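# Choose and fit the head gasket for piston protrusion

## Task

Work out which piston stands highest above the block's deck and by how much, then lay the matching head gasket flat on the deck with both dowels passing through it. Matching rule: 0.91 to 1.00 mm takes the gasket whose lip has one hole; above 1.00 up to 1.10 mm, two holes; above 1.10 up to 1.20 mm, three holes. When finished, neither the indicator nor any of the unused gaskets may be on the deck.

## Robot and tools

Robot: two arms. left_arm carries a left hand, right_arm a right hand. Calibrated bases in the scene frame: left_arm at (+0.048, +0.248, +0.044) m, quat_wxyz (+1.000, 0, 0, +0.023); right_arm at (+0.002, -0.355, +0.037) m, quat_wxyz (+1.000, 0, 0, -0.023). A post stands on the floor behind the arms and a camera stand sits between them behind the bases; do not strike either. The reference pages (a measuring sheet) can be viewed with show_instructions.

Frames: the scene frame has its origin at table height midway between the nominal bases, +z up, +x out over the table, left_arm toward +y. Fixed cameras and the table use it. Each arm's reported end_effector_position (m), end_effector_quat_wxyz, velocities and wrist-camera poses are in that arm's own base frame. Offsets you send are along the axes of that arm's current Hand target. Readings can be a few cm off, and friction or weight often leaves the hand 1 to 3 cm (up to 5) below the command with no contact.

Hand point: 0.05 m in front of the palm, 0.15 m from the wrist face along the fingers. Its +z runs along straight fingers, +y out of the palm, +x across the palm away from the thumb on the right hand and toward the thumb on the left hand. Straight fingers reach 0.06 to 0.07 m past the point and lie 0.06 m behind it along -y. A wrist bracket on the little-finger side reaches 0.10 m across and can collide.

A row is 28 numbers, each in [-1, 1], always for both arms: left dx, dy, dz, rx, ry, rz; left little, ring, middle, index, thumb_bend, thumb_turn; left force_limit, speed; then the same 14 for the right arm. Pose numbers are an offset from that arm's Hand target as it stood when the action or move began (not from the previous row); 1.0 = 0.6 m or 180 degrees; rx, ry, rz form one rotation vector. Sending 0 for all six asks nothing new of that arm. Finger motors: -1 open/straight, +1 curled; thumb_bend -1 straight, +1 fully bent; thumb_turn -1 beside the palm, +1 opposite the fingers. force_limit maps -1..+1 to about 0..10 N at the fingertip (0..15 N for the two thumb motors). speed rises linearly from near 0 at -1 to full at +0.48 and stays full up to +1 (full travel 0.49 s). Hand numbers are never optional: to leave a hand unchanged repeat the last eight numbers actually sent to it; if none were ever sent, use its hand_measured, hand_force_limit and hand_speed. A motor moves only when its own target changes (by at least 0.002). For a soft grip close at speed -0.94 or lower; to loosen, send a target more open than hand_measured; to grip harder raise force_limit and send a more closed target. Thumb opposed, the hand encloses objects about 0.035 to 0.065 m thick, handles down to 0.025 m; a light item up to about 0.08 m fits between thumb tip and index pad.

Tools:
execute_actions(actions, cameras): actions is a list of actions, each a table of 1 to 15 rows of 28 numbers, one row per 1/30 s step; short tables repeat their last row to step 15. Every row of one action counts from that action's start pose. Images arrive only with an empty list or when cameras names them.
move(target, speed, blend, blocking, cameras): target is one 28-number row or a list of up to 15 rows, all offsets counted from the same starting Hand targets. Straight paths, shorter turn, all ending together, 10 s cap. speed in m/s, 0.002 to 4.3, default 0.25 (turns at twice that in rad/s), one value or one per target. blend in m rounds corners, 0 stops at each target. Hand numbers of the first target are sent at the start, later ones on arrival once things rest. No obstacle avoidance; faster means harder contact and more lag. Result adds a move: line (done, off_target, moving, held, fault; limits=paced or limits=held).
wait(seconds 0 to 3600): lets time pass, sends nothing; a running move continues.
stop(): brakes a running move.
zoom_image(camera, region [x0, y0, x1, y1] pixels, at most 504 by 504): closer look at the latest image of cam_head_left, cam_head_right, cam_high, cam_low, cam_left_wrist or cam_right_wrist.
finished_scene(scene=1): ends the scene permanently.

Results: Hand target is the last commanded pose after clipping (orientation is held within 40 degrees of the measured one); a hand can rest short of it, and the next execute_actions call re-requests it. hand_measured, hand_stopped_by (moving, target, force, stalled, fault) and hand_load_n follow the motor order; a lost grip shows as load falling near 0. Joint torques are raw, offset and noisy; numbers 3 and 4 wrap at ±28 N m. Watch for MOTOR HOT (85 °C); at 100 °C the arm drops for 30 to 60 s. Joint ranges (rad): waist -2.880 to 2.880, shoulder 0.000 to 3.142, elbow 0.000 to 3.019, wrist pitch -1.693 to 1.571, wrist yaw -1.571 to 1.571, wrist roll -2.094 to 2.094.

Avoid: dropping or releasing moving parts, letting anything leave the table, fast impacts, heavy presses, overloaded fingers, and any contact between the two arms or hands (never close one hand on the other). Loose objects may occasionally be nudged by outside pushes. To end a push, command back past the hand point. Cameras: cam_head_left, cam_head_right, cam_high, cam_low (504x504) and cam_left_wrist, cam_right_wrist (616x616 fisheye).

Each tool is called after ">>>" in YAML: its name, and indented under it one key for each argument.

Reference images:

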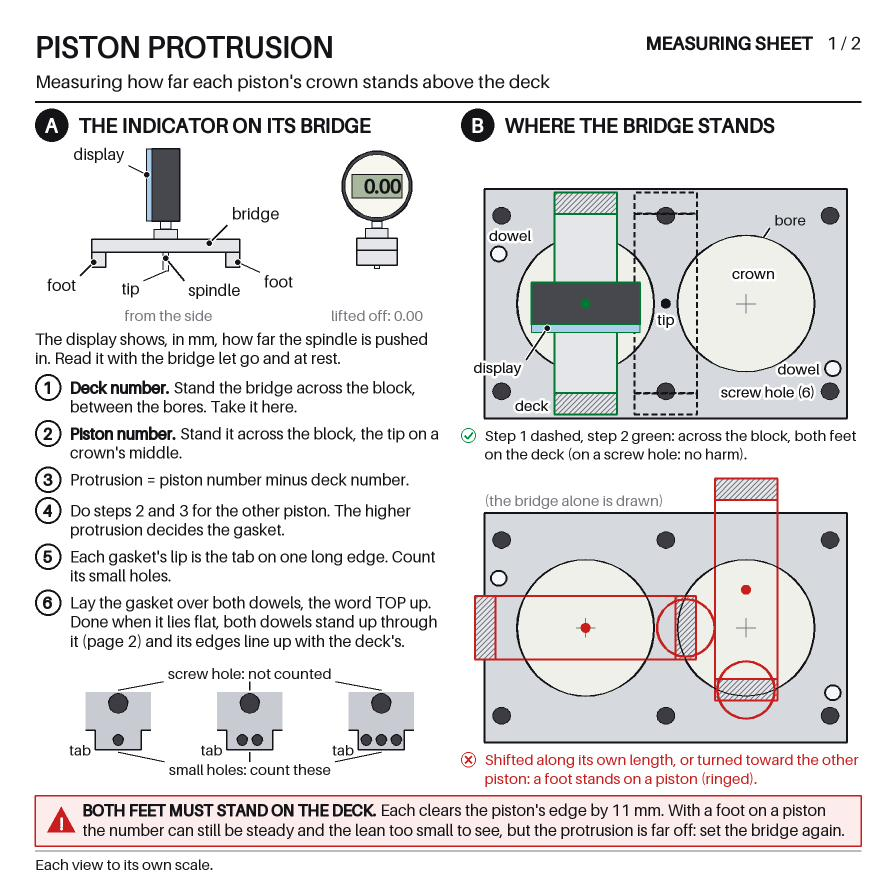

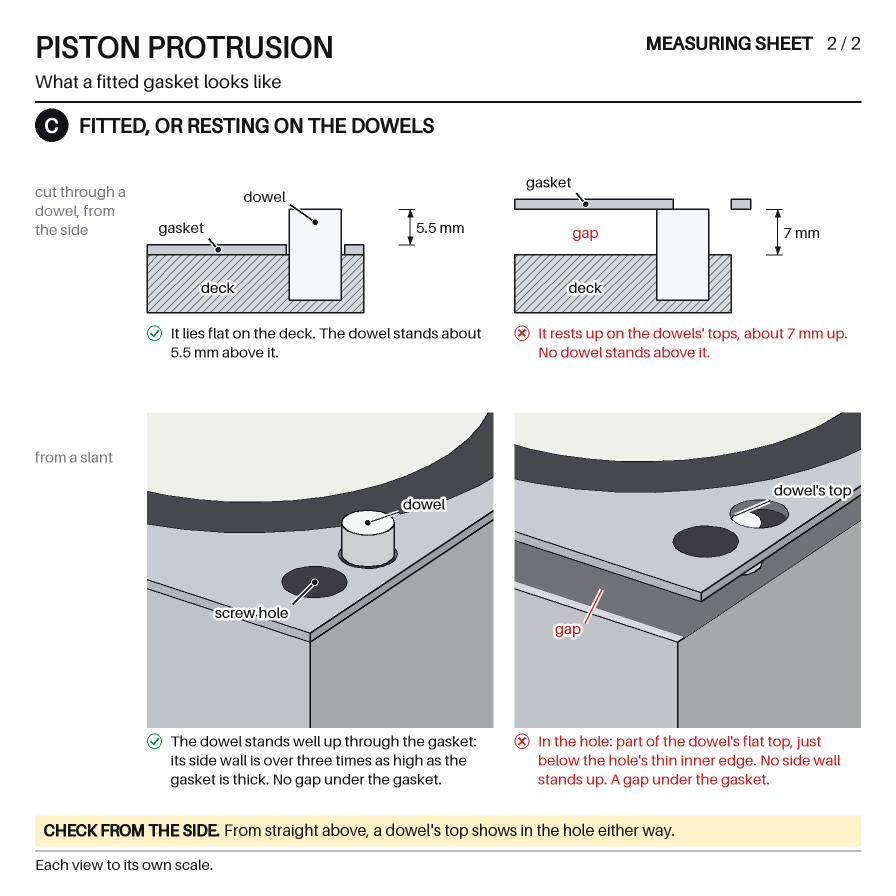

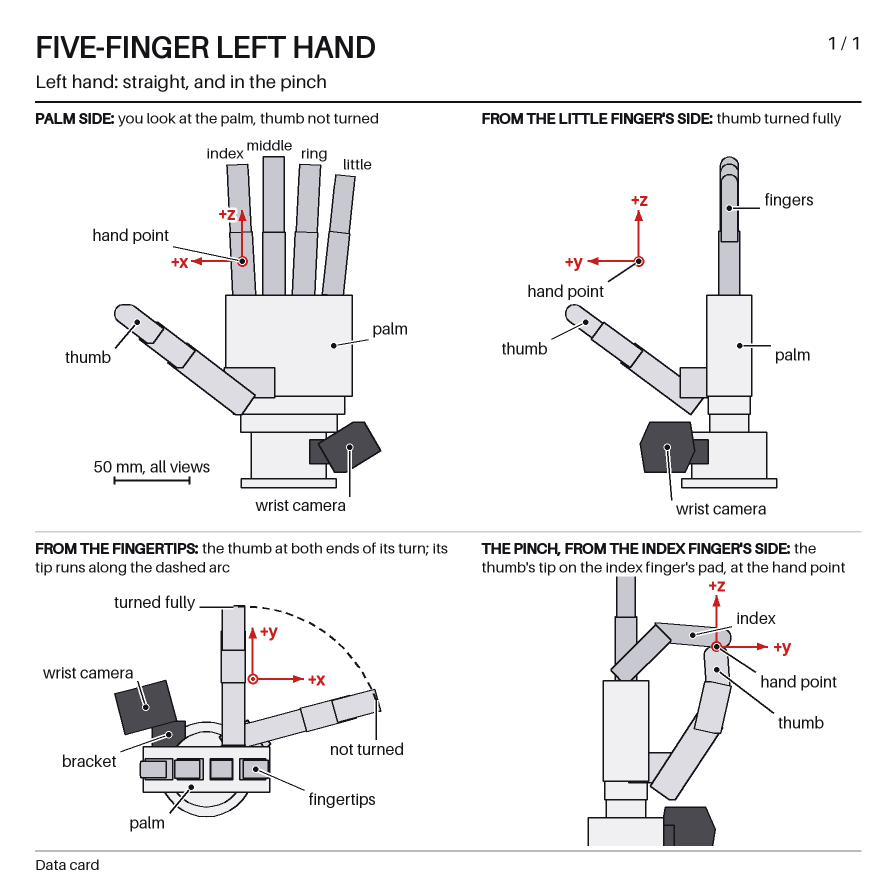

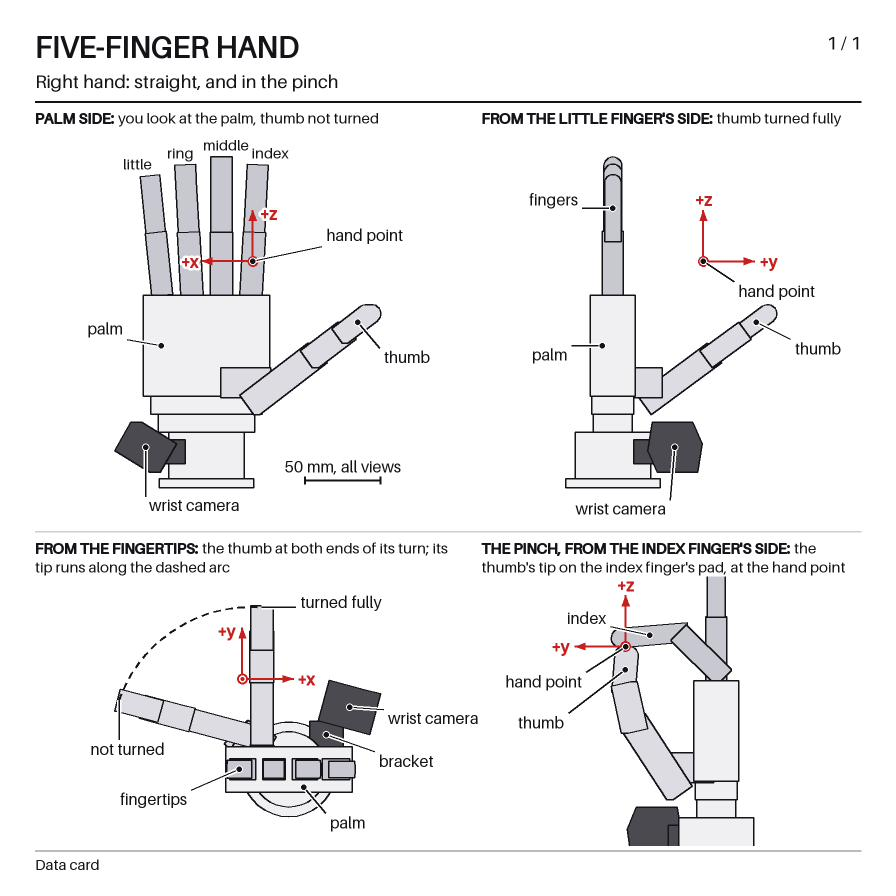

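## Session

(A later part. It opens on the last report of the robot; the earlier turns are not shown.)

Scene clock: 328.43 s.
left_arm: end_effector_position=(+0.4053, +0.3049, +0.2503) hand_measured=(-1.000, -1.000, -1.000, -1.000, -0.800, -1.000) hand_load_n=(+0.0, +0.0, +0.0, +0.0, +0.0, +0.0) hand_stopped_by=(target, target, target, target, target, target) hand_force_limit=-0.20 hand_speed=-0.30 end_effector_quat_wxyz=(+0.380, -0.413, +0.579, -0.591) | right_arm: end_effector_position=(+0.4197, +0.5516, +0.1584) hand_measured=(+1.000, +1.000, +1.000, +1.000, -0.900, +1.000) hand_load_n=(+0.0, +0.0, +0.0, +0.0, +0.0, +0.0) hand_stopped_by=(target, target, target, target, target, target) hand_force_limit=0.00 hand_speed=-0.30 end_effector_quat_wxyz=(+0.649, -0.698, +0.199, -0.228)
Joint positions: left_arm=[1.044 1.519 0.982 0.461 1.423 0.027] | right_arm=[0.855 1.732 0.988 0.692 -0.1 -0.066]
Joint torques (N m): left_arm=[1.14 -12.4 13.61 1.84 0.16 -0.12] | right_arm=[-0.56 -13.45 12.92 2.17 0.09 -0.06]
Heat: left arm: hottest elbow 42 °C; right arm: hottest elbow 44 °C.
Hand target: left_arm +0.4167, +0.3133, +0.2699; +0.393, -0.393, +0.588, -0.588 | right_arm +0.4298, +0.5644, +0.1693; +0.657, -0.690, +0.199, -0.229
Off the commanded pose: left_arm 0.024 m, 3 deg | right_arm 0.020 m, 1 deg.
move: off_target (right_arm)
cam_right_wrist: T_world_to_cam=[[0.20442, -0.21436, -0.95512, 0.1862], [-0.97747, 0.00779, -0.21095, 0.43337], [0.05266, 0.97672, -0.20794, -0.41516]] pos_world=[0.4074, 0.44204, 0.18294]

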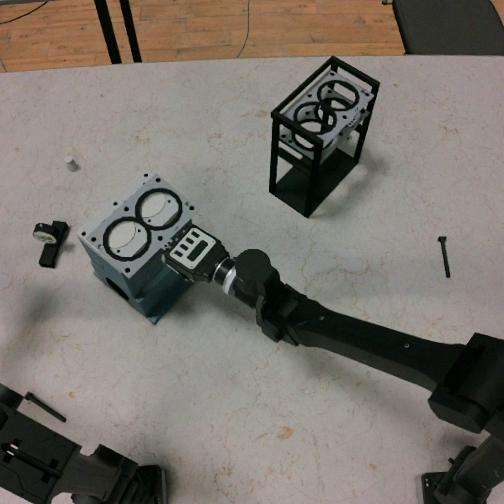

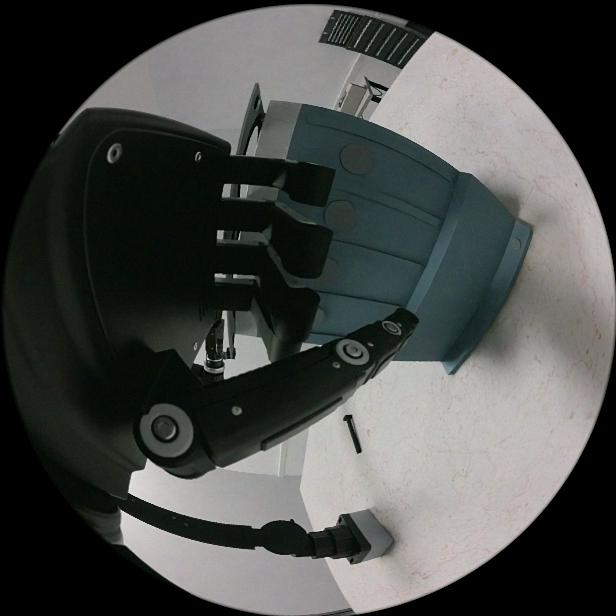

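>>> move:
  target: [0,0,0,0,0,0,-1,-1,-1,-1,-0.8,-1,-0.2,-0.3,0,0.003,0.02,0,0,0,1,1,1,1,-0.9,1,0.0,-0.3]
  speed: 0.04
  cameras: ["cam_high"]

>>> zoom_image:
  camera: "cam_high"
  region: [70, 160, 210, 300]

Scene clock: 329.77 s.
left_arm: end_effector_position=(+0.4053, +0.3049, +0.2503) hand_measured=(-1.000, -1.000, -1.000, -1.000, -0.800, -1.000) hand_load_n=(-0.5, +0.0, +0.5, +0.0, +0.0, -0.5) hand_stopped_by=(target, target, target, target, target, target) hand_force_limit=-0.20 hand_speed=-0.30 end_effector_quat_wxyz=(+0.380, -0.413, +0.579, -0.591) | right_arm: end_effector_position=(+0.4282, +0.5609, +0.1576) hand_measured=(+1.000, +1.000, +1.000, +1.000, -0.900, +1.000) hand_load_n=(+0.0, +0.0, +0.0, +0.0, +0.0, +0.0) hand_stopped_by=(target, target, target, target, target, target) hand_force_limit=0.00 hand_speed=-0.30 end_effector_quat_wxyz=(+0.651, -0.696, +0.199, -0.230)
Joint positions: left_arm=[1.044 1.519 0.982 0.461 1.423 0.027] | right_arm=[0.855 1.761 1.023 0.692 -0.098 -0.066]
Joint torques (N m): left_arm=[1.14 -12.4 13.61 1.83 0.16 -0.11] | right_arm=[-0.56 -14.27 12.98 1.84 0.11 -0.04]
Heat: left arm: hottest elbow 42 °C; right arm: hottest elbow 44 °C.
Hand target: left_arm +0.4167, +0.3133, +0.2699; +0.393, -0.393, +0.588, -0.588 | right_arm +0.4368, +0.5741, +0.1672; +0.657, -0.690, +0.199, -0.230
Off the commanded pose: left_arm 0.024 m, 3 deg | right_arm 0.018 m, 1 deg.
move: off_target (right_arm)

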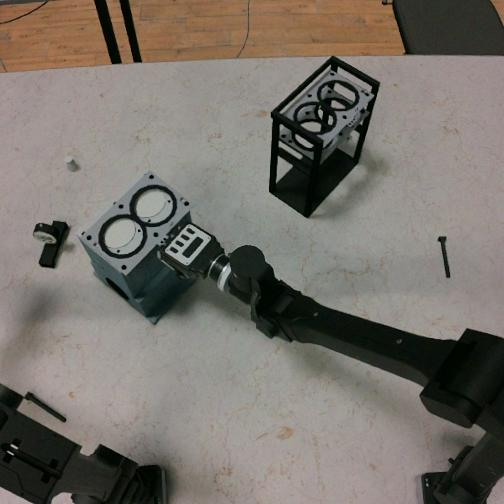

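Scaled by 3.600 from the camera's image (finer frame: 720x720).

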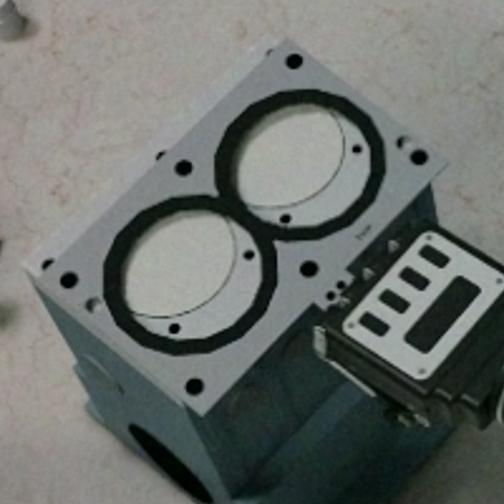

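>>> move:
  target: [0,0,0,0,0,0,-1,-1,-1,-1,-0.8,-1,-0.2,-0.3,0,0.003,0.016,0,0,0,1,1,1,1,-0.9,1,0.0,-0.3]
  speed: 0.04
  cameras: ["cam_high","cam_right_wrist","cam_low"]

>>> zoom_image:
  camera: "cam_high"
  region: [70, 160, 210, 300]

>>> zoom_image:
  camera: "cam_right_wrist"
  region: [190, 60, 370, 240]

>>> zoom_image:
  camera: "cam_low"
  region: [0, 70, 120, 190]

Scene clock: 331.10 s.
left_arm: end_effector_position=(+0.4053, +0.3049, +0.2503) hand_measured=(-1.000, -1.000, -1.000, -1.000, -0.800, -1.000) hand_load_n=(+0.0, +0.0, +0.0, +0.0, +0.0, +0.0) hand_stopped_by=(target, target, target, target, target, target) hand_force_limit=-0.20 hand_speed=-0.30 end_effector_quat_wxyz=(+0.380, -0.413, +0.579, -0.591) | right_arm: end_effector_position=(+0.4349, +0.5681, +0.1558) hand_measured=(+1.000, +1.000, +1.000, +1.000, -0.900, +1.000) hand_load_n=(+0.0, +0.0, +0.0, +0.0, +0.0, +0.0) hand_stopped_by=(target, target, target, target, target, target) hand_force_limit=0.00 hand_speed=-0.30 end_effector_quat_wxyz=(+0.651, -0.696, +0.199, -0.231)
Joint positions: left_arm=[1.044 1.519 0.982 0.461 1.423 0.027] | right_arm=[0.855 1.785 1.051 0.686 -0.097 -0.066]
Joint torques (N m): left_arm=[1.08 -12.45 13.61 1.83 0.16 -0.11] | right_arm=[-0.15 -14.51 13 1.85 0.12 -0.03]
Heat: left arm: hottest elbow 42 °C; right arm: hottest elbow 44 °C.
Hand target: left_arm +0.4167, +0.3133, +0.2699; +0.393, -0.393, +0.588, -0.588 | right_arm +0.4425, +0.5818, +0.1651; +0.657, -0.690, +0.199, -0.230
Off the commanded pose: left_arm 0.024 m, 3 deg | right_arm 0.018 m, 1 deg.
move: off_target (right_arm)
cam_right_wrist: T_world_to_cam=[[0.20746, -0.21108, -0.9552, 0.18092], [-0.9766, 0.01196, -0.21475, 0.44526], [0.05675, 0.9774, -0.20366, -0.43541]] pos_world=[0.42201, 0.45843, 0.17976]
Images, in order (width x height): cam_high 504x504, cam_low 504x504, cam_right_wrist 616x616.

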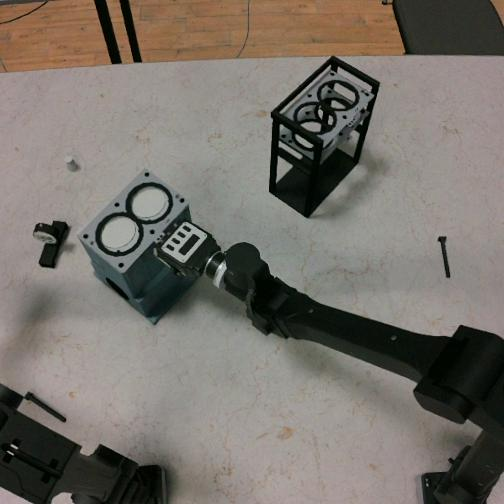

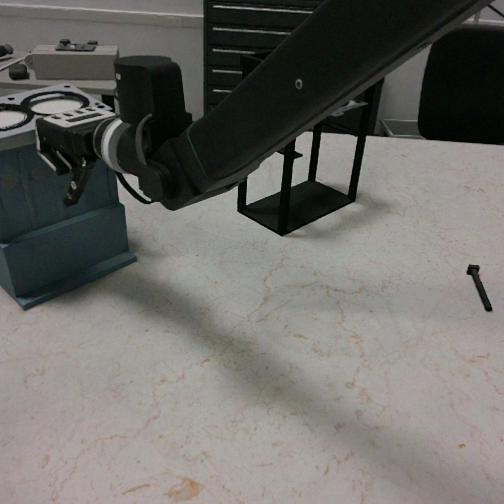

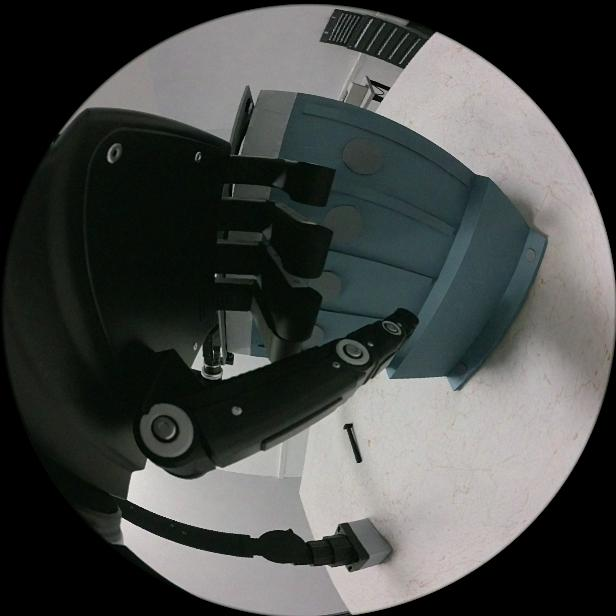

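Scaled by 3.600 from the camera's image (finer frame: 720x720).

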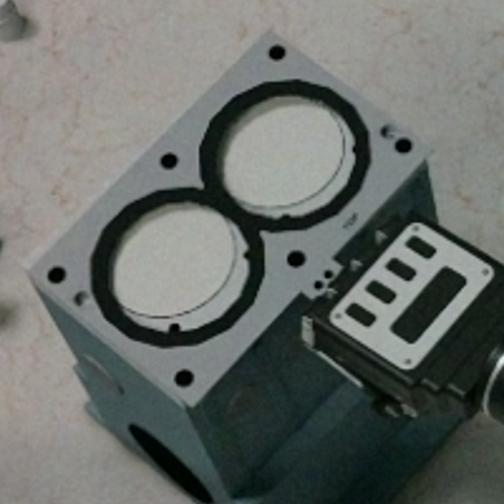

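Scaled by 2.800 from the camera's image (finer frame: 880x880).

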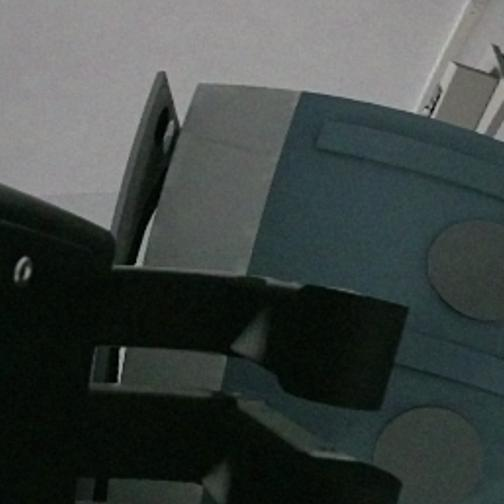

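Scaled by 4.200 from the camera's image (finer frame: 720x720).

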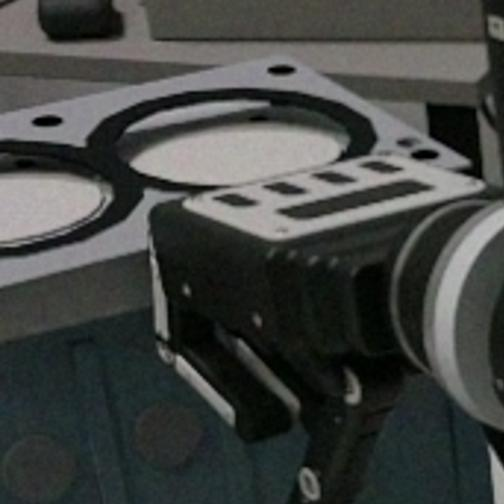

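>>> move:
  target: [0,0,0,0,0,0,-1,-1,-1,-1,-0.8,-1,-0.2,-0.3,0.005,0.002,0.008,0,0.022,0,1,1,1,1,-0.9,1,0.0,-0.3]
  speed: 0.04
  cameras: ["cam_high","cam_right_wrist"]

>>> zoom_image:
  camera: "cam_high"
  region: [70, 160, 210, 300]

Scene clock: 333.20 s.
left_arm: end_effector_position=(+0.4053, +0.3049, +0.2503) hand_measured=(-1.000, -1.000, -1.000, -1.000, -0.800, -1.000) hand_load_n=(+0.0, +0.0, -0.5, +0.0, +0.0, -0.5) hand_stopped_by=(target, target, target, target, target, target) hand_force_limit=-0.20 hand_speed=-0.30 end_effector_quat_wxyz=(+0.380, -0.413, +0.579, -0.591) | right_arm: end_effector_position=(+0.4433, +0.5662, +0.1530) hand_measured=(+1.000, +1.000, +1.000, +1.000, -0.900, +1.000) hand_load_n=(+0.5, +0.0, +0.0, +0.0, +0.0, +0.0) hand_stopped_by=(target, target, target, target, target, target) hand_force_limit=0.00 hand_speed=-0.30 end_effector_quat_wxyz=(+0.640, -0.689, +0.224, -0.256)
Joint positions: left_arm=[1.044 1.519 0.982 0.461 1.423 0.027] | right_arm=[0.868 1.791 1.055 0.686 -0.009 -0.066]
Joint torques (N m): left_arm=[1.14 -12.4 13.61 1.83 0.16 -0.11] | right_arm=[0.67 -14.62 13.09 2.09 0.12 -0.03]
Heat: left arm: hottest elbow 42 °C; right arm: hottest elbow 44 °C.
Hand target: left_arm +0.4167, +0.3133, +0.2699; +0.393, -0.393, +0.588, -0.588 | right_arm +0.4477, +0.5838, +0.1639; +0.650, -0.682, +0.221, -0.253
Off the commanded pose: left_arm 0.024 m, 3 deg | right_arm 0.021 m, 1 deg.
move: off_target (right_arm)
cam_right_wrist: T_world_to_cam=[[0.19207, -0.2309, -0.95383, 0.19395], [-0.97272, 0.08406, -0.21623, 0.41072], [0.13011, 0.96934, -0.20846, -0.4618]] pos_world=[0.42235, 0.4579, 0.17753]

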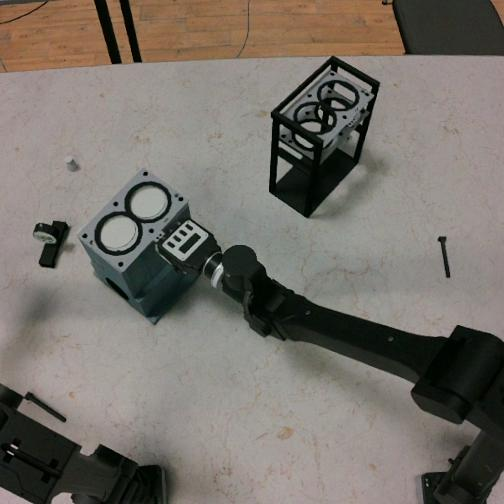

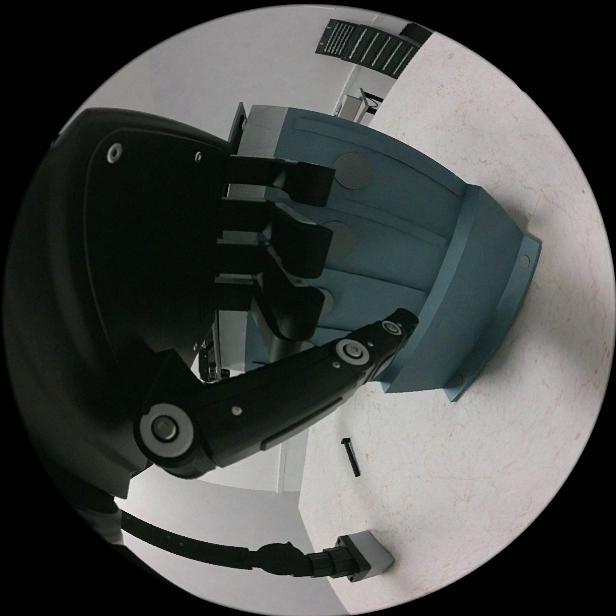

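Scaled by 3.600 from the camera's image (finer frame: 720x720).

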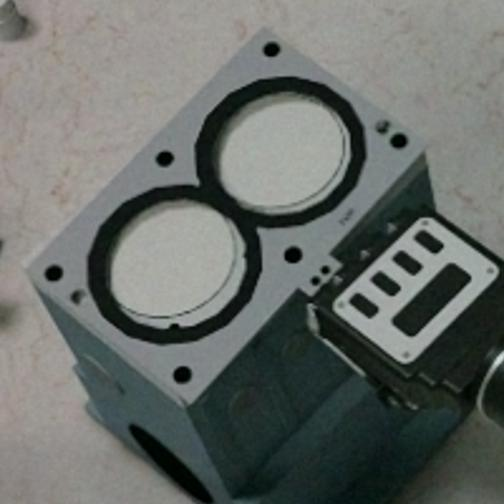

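>>> move:
  target:
    - [0.089,-0.2502,0.0609,-0.21,-0.042,0.079,-1,-1,-1,-1,-0.8,-1,-0.2,-0.3,0,0,0,0,0,0,1,1,1,1,-0.9,1,0.0,-0.3]
    - [0.4466,-0.1502,0.33,-0.4219,-0.0835,0.1572,-1,-1,-1,-1,-0.8,-1,-0.2,-0.3,0,0,0,0,0,0,1,1,1,1,-0.9,1,0.0,-0.3]
  speed: 0.15
  blend: 0.03
  cameras: ["all"]

Scene clock: 345.93 s.
left_arm: end_effector_position=(+0.4873, -0.0064, +0.3443) hand_measured=(-1.000, -1.000, -1.000, -1.000, -0.800, -1.000) hand_load_n=(+0.0, +0.0, +0.0, +0.0, +0.0, +0.0) hand_stopped_by=(target, target, target, target, target, target) hand_force_limit=-0.20 hand_speed=-0.30 end_effector_quat_wxyz=(+0.247, -0.466, +0.848, +0.062) | right_arm: end_effector_position=(+0.4433, +0.5662, +0.1530) hand_measured=(+1.000, +1.000, +1.000, +1.000, -0.900, +1.000) hand_load_n=(+0.0, +0.0, +0.0, +0.0, +0.0, +0.0) hand_stopped_by=(target, target, target, target, target, target) hand_force_limit=0.00 hand_speed=-0.30 end_effector_quat_wxyz=(+0.640, -0.689, +0.224, -0.256)
Joint positions: left_arm=[-0.168 1.581 1.838 -1.497 -0.401 0.466] | right_arm=[0.868 1.791 1.055 0.686 -0.009 -0.066]
Joint torques (N m): left_arm=[1.67 -14.04 14.6 0.29 -0.43 -0.08] | right_arm=[0.32 -14.62 13.03 2.09 0.12 -0.05]
Heat: left arm: hottest elbow 43 °C; right arm: hottest elbow 44 °C.
Hand target: left_arm +0.4974, -0.0100, +0.3599; +0.260, -0.472, +0.841, +0.051 | right_arm +0.4477, +0.5838, +0.1639; +0.650, -0.682, +0.221, -0.253
Off the commanded pose: left_arm 0.019 m, 2 deg | right_arm 0.021 m, 1 deg.
move: off_target (left_arm)
cam_left_wrist: T_world_to_cam=[[0.70442, -0.70895, -0.03448, -0.33484], [-0.70871, -0.7052, 0.02083, 0.3354], [-0.03908, 0.00977, -0.99919, 0.4808]] pos_world=[0.49236, -0.00556, 0.46188]
cam_right_wrist: T_world_to_cam=[[0.19207, -0.2309, -0.95383, 0.19395], [-0.97272, 0.08406, -0.21623, 0.41072], [0.13011, 0.96934, -0.20846, -0.4618]] pos_world=[0.42235, 0.4579, 0.17753]

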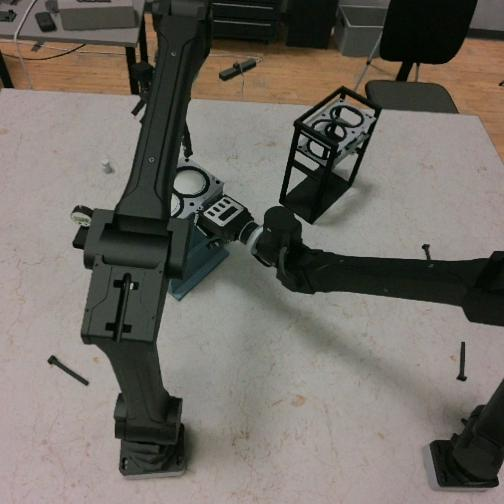

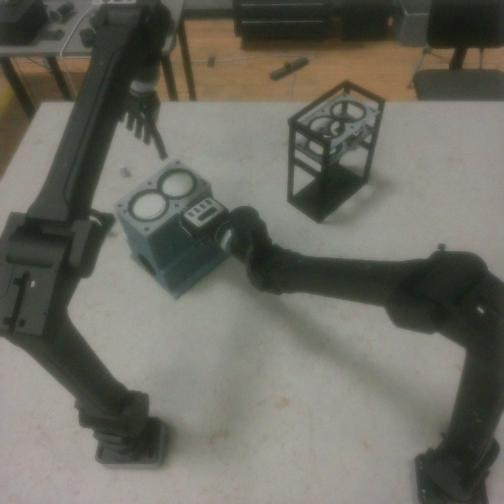

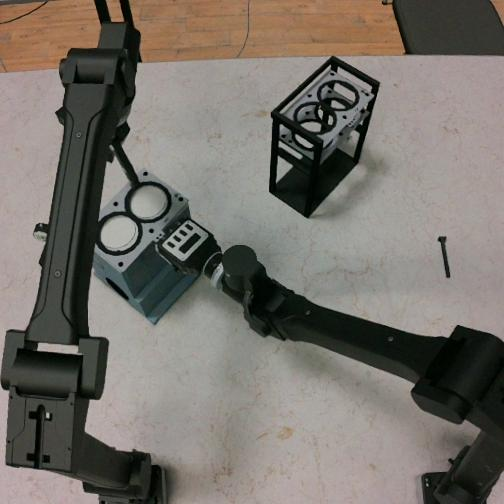

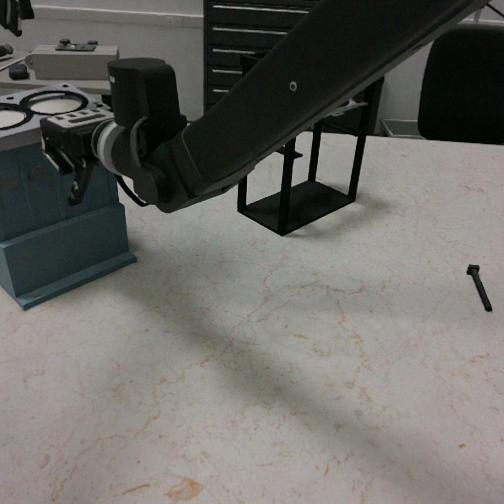

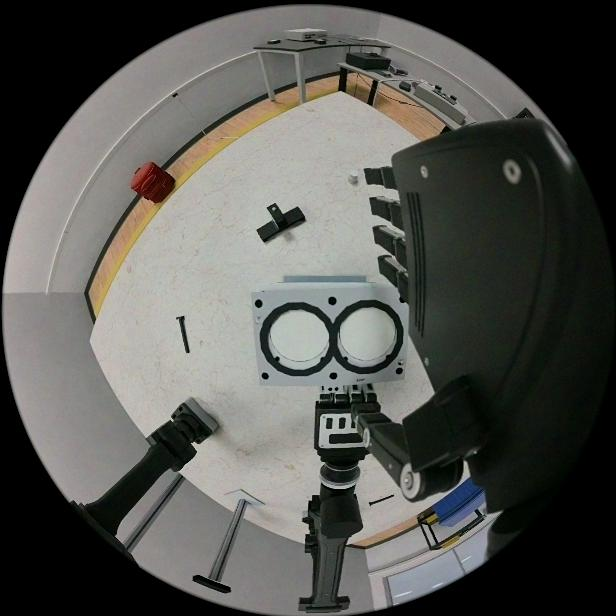

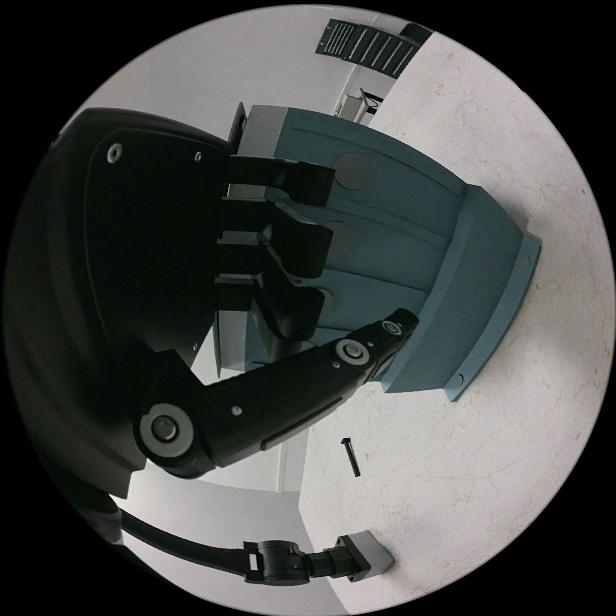

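>>> zoom_image:
  camera: "cam_left_wrist"
  region: [245, 270, 415, 440]

>>> zoom_image:
  camera: "cam_left_wrist"
  region: [245, 280, 315, 350]

>>> zoom_image:
  camera: "cam_left_wrist"
  region: [350, 320, 420, 390]

Scaled by 2.965 from the camera's image (finer frame: 880x880).

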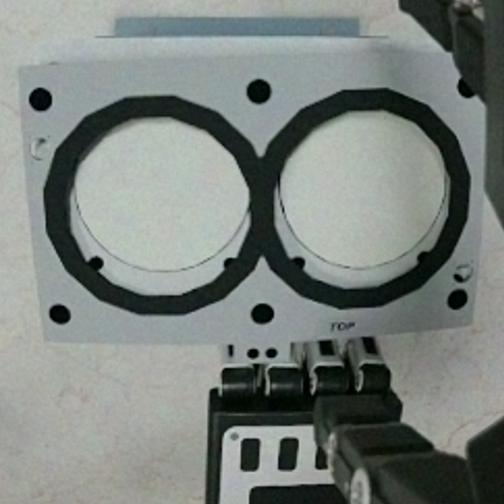

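Scaled by 7.200 from the camera's image (finer frame: 880x880).

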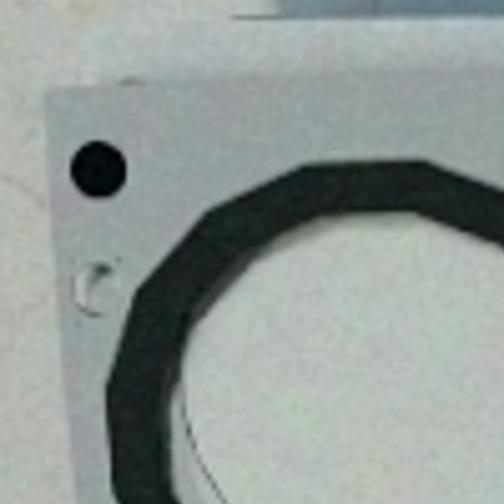

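Scaled by 7.200 from the camera's image (finer frame: 880x880).

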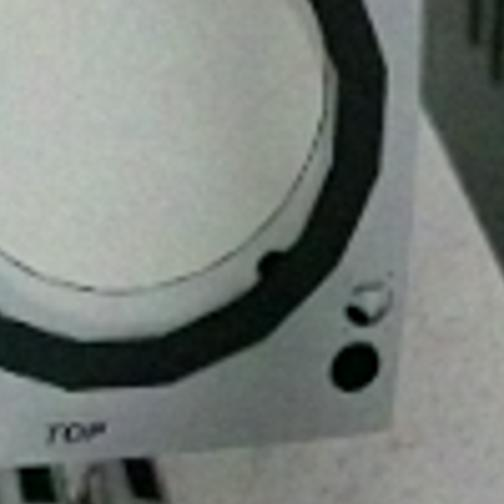

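>>> move:
  target: [0.0425,-0.0123,0.0657,0,0,0,-1,-1,-1,-1,-0.8,-1,-0.2,-0.3,0,0,0,0,0,0,1,1,1,1,-0.9,1,0.0,-0.3]
  speed: 0.06
  cameras: ["cam_left_wrist","cam_head_right"]

>>> zoom_image:
  camera: "cam_left_wrist"
  region: [220, 260, 420, 460]

Scene clock: 348.63 s.
left_arm: end_effector_position=(+0.5034, -0.0128, +0.3282) hand_measured=(-1.000, -1.000, -1.000, -1.000, -0.800, -1.000) hand_load_n=(+0.0, +0.0, +0.0, +0.0, +0.0, +0.0) hand_stopped_by=(target, target, target, target, target, target) hand_force_limit=-0.20 hand_speed=-0.30 end_effector_quat_wxyz=(+0.266, -0.472, +0.839, +0.048) | right_arm: end_effector_position=(+0.4433, +0.5662, +0.1530) hand_measured=(+1.000, +1.000, +1.000, +1.000, -0.900, +1.000) hand_load_n=(+0.0, +0.0, +0.0, +0.0, +0.5, -0.5) hand_stopped_by=(target, target, target, target, target, target) hand_force_limit=0.00 hand_speed=-0.30 end_effector_quat_wxyz=(+0.640, -0.689, +0.224, -0.256)
Joint positions: left_arm=[-0.175 1.584 1.795 -1.407 -0.407 0.448] | right_arm=[0.868 1.791 1.055 0.686 -0.009 -0.066]
Joint torques (N m): left_arm=[0.97 -13.39 9.18 1.36 -0.43 -0.09] | right_arm=[0.09 -14.74 13.09 2.21 0.13 -0.03]
Heat: left arm: hottest elbow 43 °C; right arm: hottest elbow 44 °C.
Hand target: left_arm +0.5081, -0.0205, +0.3148; +0.260, -0.472, +0.841, +0.051 | right_arm +0.4477, +0.5838, +0.1639; +0.650, -0.682, +0.221, -0.253
Off the commanded pose: left_arm 0.016 m, 1 deg | right_arm 0.021 m, 1 deg.
move: off_target (left_arm)
cam_left_wrist: T_world_to_cam=[[0.71244, -0.7017, 0.0075, -0.36913], [-0.70164, -0.71248, -0.0087, 0.34877], [0.01145, 0.00093, -0.99993, 0.44007]] pos_world=[0.50265, -0.01094, 0.44584]
Images, in order (width x height): cam_head_right 504x504, cam_left_wrist 616x616.

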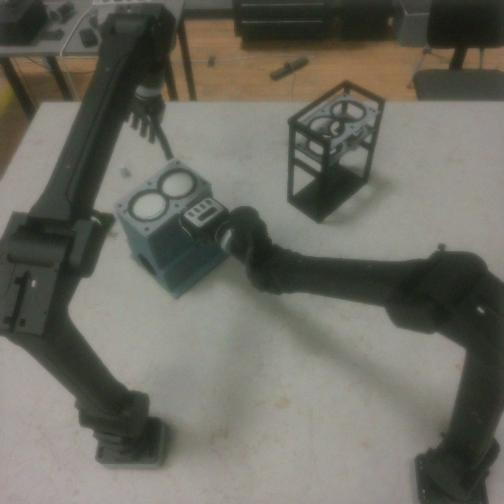

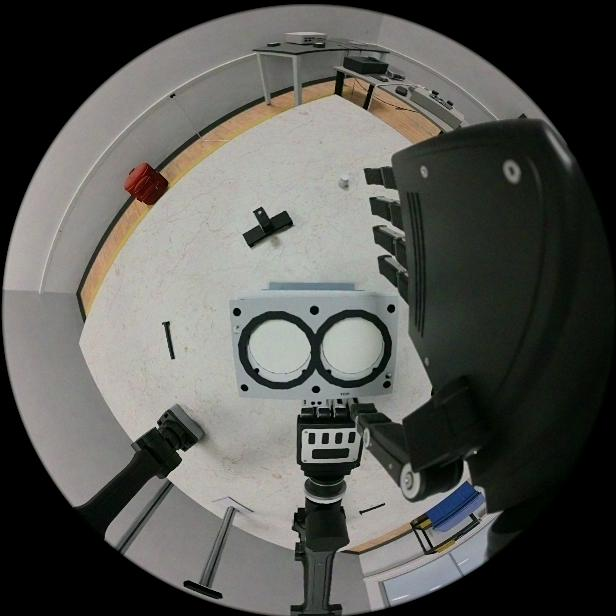

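Scaled by 2.520 from the camera's image (finer frame: 880x880).

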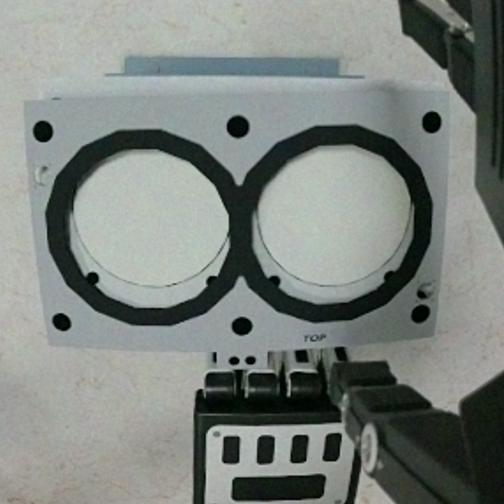

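>>> zoom_image:
  camera: "cam_left_wrist"
  region: [222, 280, 292, 350]

>>> zoom_image:
  camera: "cam_left_wrist"
  region: [340, 280, 410, 350]

>>> zoom_image:
  camera: "cam_left_wrist"
  region: [340, 340, 410, 410]

>>> zoom_image:
  camera: "cam_left_wrist"
  region: [290, 360, 360, 430]

Scaled by 7.200 from the camera's image (finer frame: 880x880).

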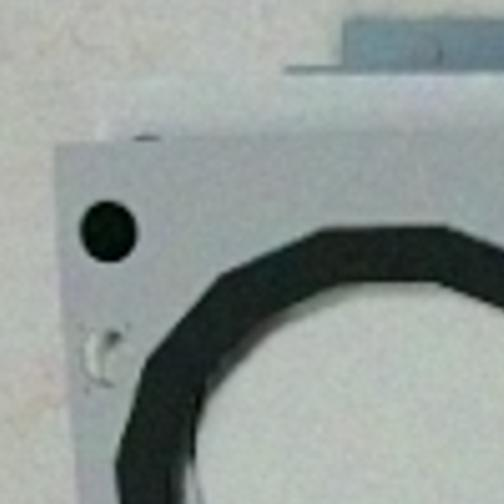

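Scaled by 7.200 from the camera's image (finer frame: 880x880).

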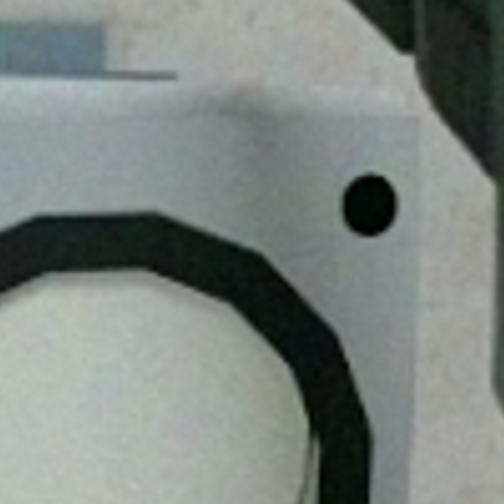

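Scaled by 7.200 from the camera's image (finer frame: 880x880).

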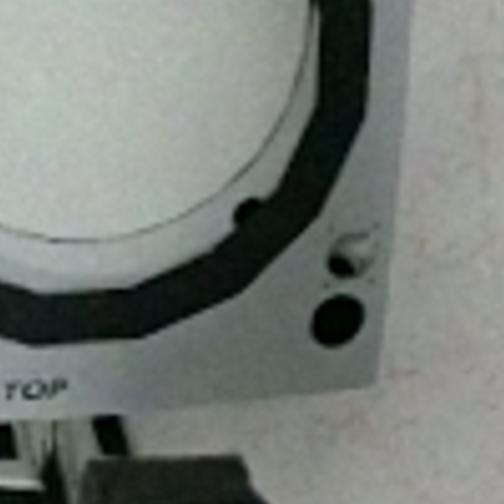

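Scaled by 7.200 from the camera's image (finer frame: 880x880).

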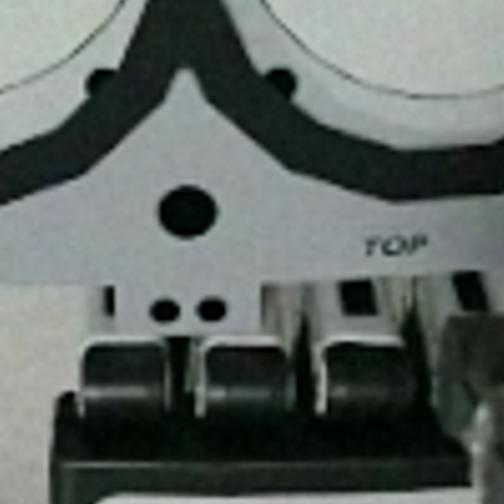

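>>> move:
  target: [0,0,0,0,0,0,-1,-1,-1,-1,-0.8,-1,-0.2,-0.3,0.02,0,0.006,0,0.012,0,1,1,1,1,-0.9,1,0.0,-0.3]
  speed: 0.03
  cameras: ["cam_left_wrist"]

>>> zoom_image:
  camera: "cam_left_wrist"
  region: [222, 280, 292, 350]

>>> zoom_image:
  camera: "cam_left_wrist"
  region: [340, 340, 410, 410]

>>> zoom_image:
  camera: "cam_left_wrist"
  region: [290, 360, 360, 430]

Scene clock: 351.83 s.
left_arm: end_effector_position=(+0.5034, -0.0129, +0.3282) hand_measured=(-1.000, -1.000, -1.000, -1.000, -0.800, -1.000) hand_load_n=(+0.0, +0.0, +0.0, +0.0, +0.0, +0.0) hand_stopped_by=(target, target, target, target, target, target) hand_force_limit=-0.20 hand_speed=-0.30 end_effector_quat_wxyz=(+0.266, -0.473, +0.839, +0.048) | right_arm: end_effector_position=(+0.4501, +0.5655, +0.1545) hand_measured=(+1.000, +1.000, +1.000, +1.000, -0.900, +1.000) hand_load_n=(+0.0, +0.0, +0.0, +0.0, +0.5, +0.0) hand_stopped_by=(target, target, target, target, target, target) hand_force_limit=0.00 hand_speed=-0.30 end_effector_quat_wxyz=(+0.637, -0.685, +0.233, -0.266)
Joint positions: left_arm=[-0.175 1.584 1.795 -1.407 -0.407 0.448] | right_arm=[0.868 1.796 1.064 0.686 0.02 -0.066]
Joint torques (N m): left_arm=[0.97 -13.57 9.17 1.36 -0.43 -0.11] | right_arm=[-0.56 -14.62 13.09 2.09 0.15 -0.04]
Heat: left arm: hottest elbow 43 °C; right arm: hottest elbow 44 °C.
Hand target: left_arm +0.5081, -0.0205, +0.3148; +0.260, -0.472, +0.841, +0.051 | right_arm +0.4593, +0.5790, +0.1645; +0.646, -0.677, +0.234, -0.266
Off the commanded pose: left_arm 0.016 m, 1 deg | right_arm 0.019 m, 1 deg.
move: off_target (right_arm)
cam_left_wrist: T_world_to_cam=[[0.71263, -0.70149, 0.00772, -0.36925], [-0.70144, -0.71268, -0.00863, 0.34856], [0.01155, 0.00074, -0.99993, 0.44002]] pos_world=[0.50255, -0.01094, 0.44584]

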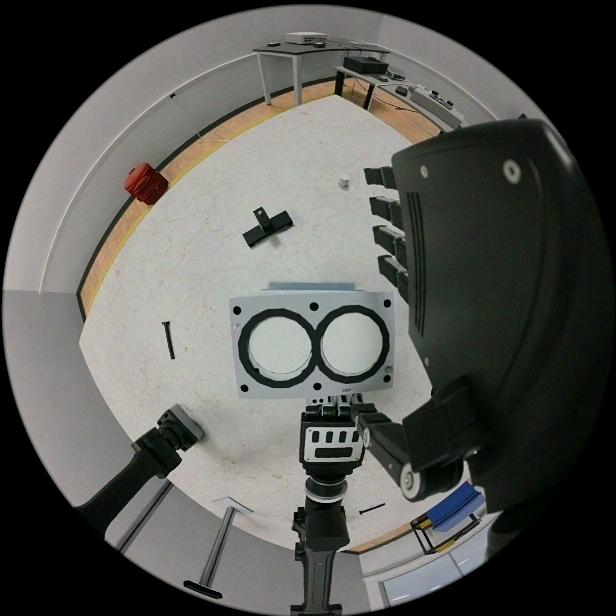

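Scaled by 7.200 from the camera's image (finer frame: 880x880).

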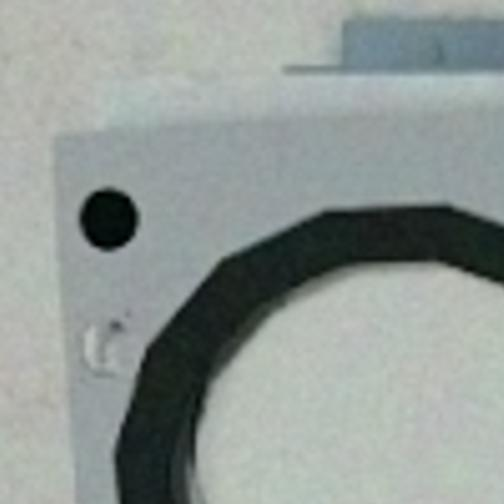

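Scaled by 7.200 from the camera's image (finer frame: 880x880).

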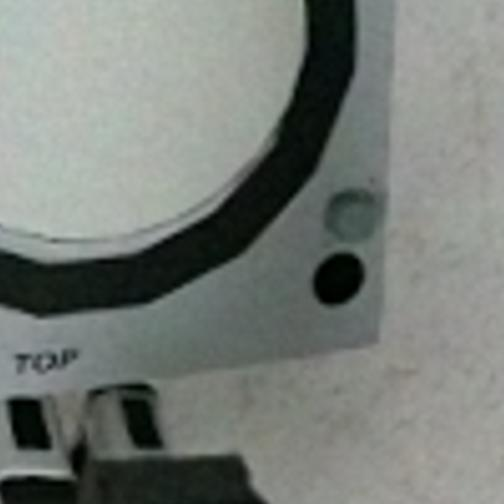

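Scaled by 7.200 from the camera's image (finer frame: 880x880).

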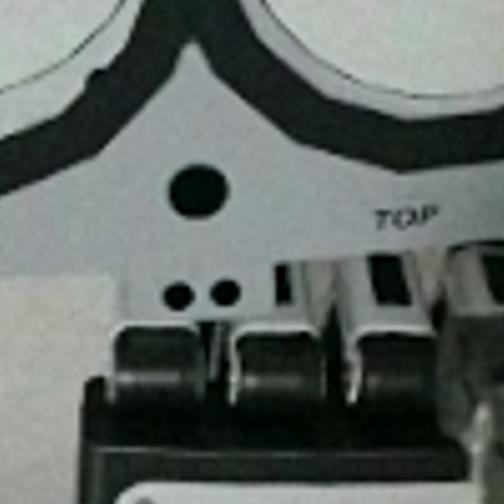

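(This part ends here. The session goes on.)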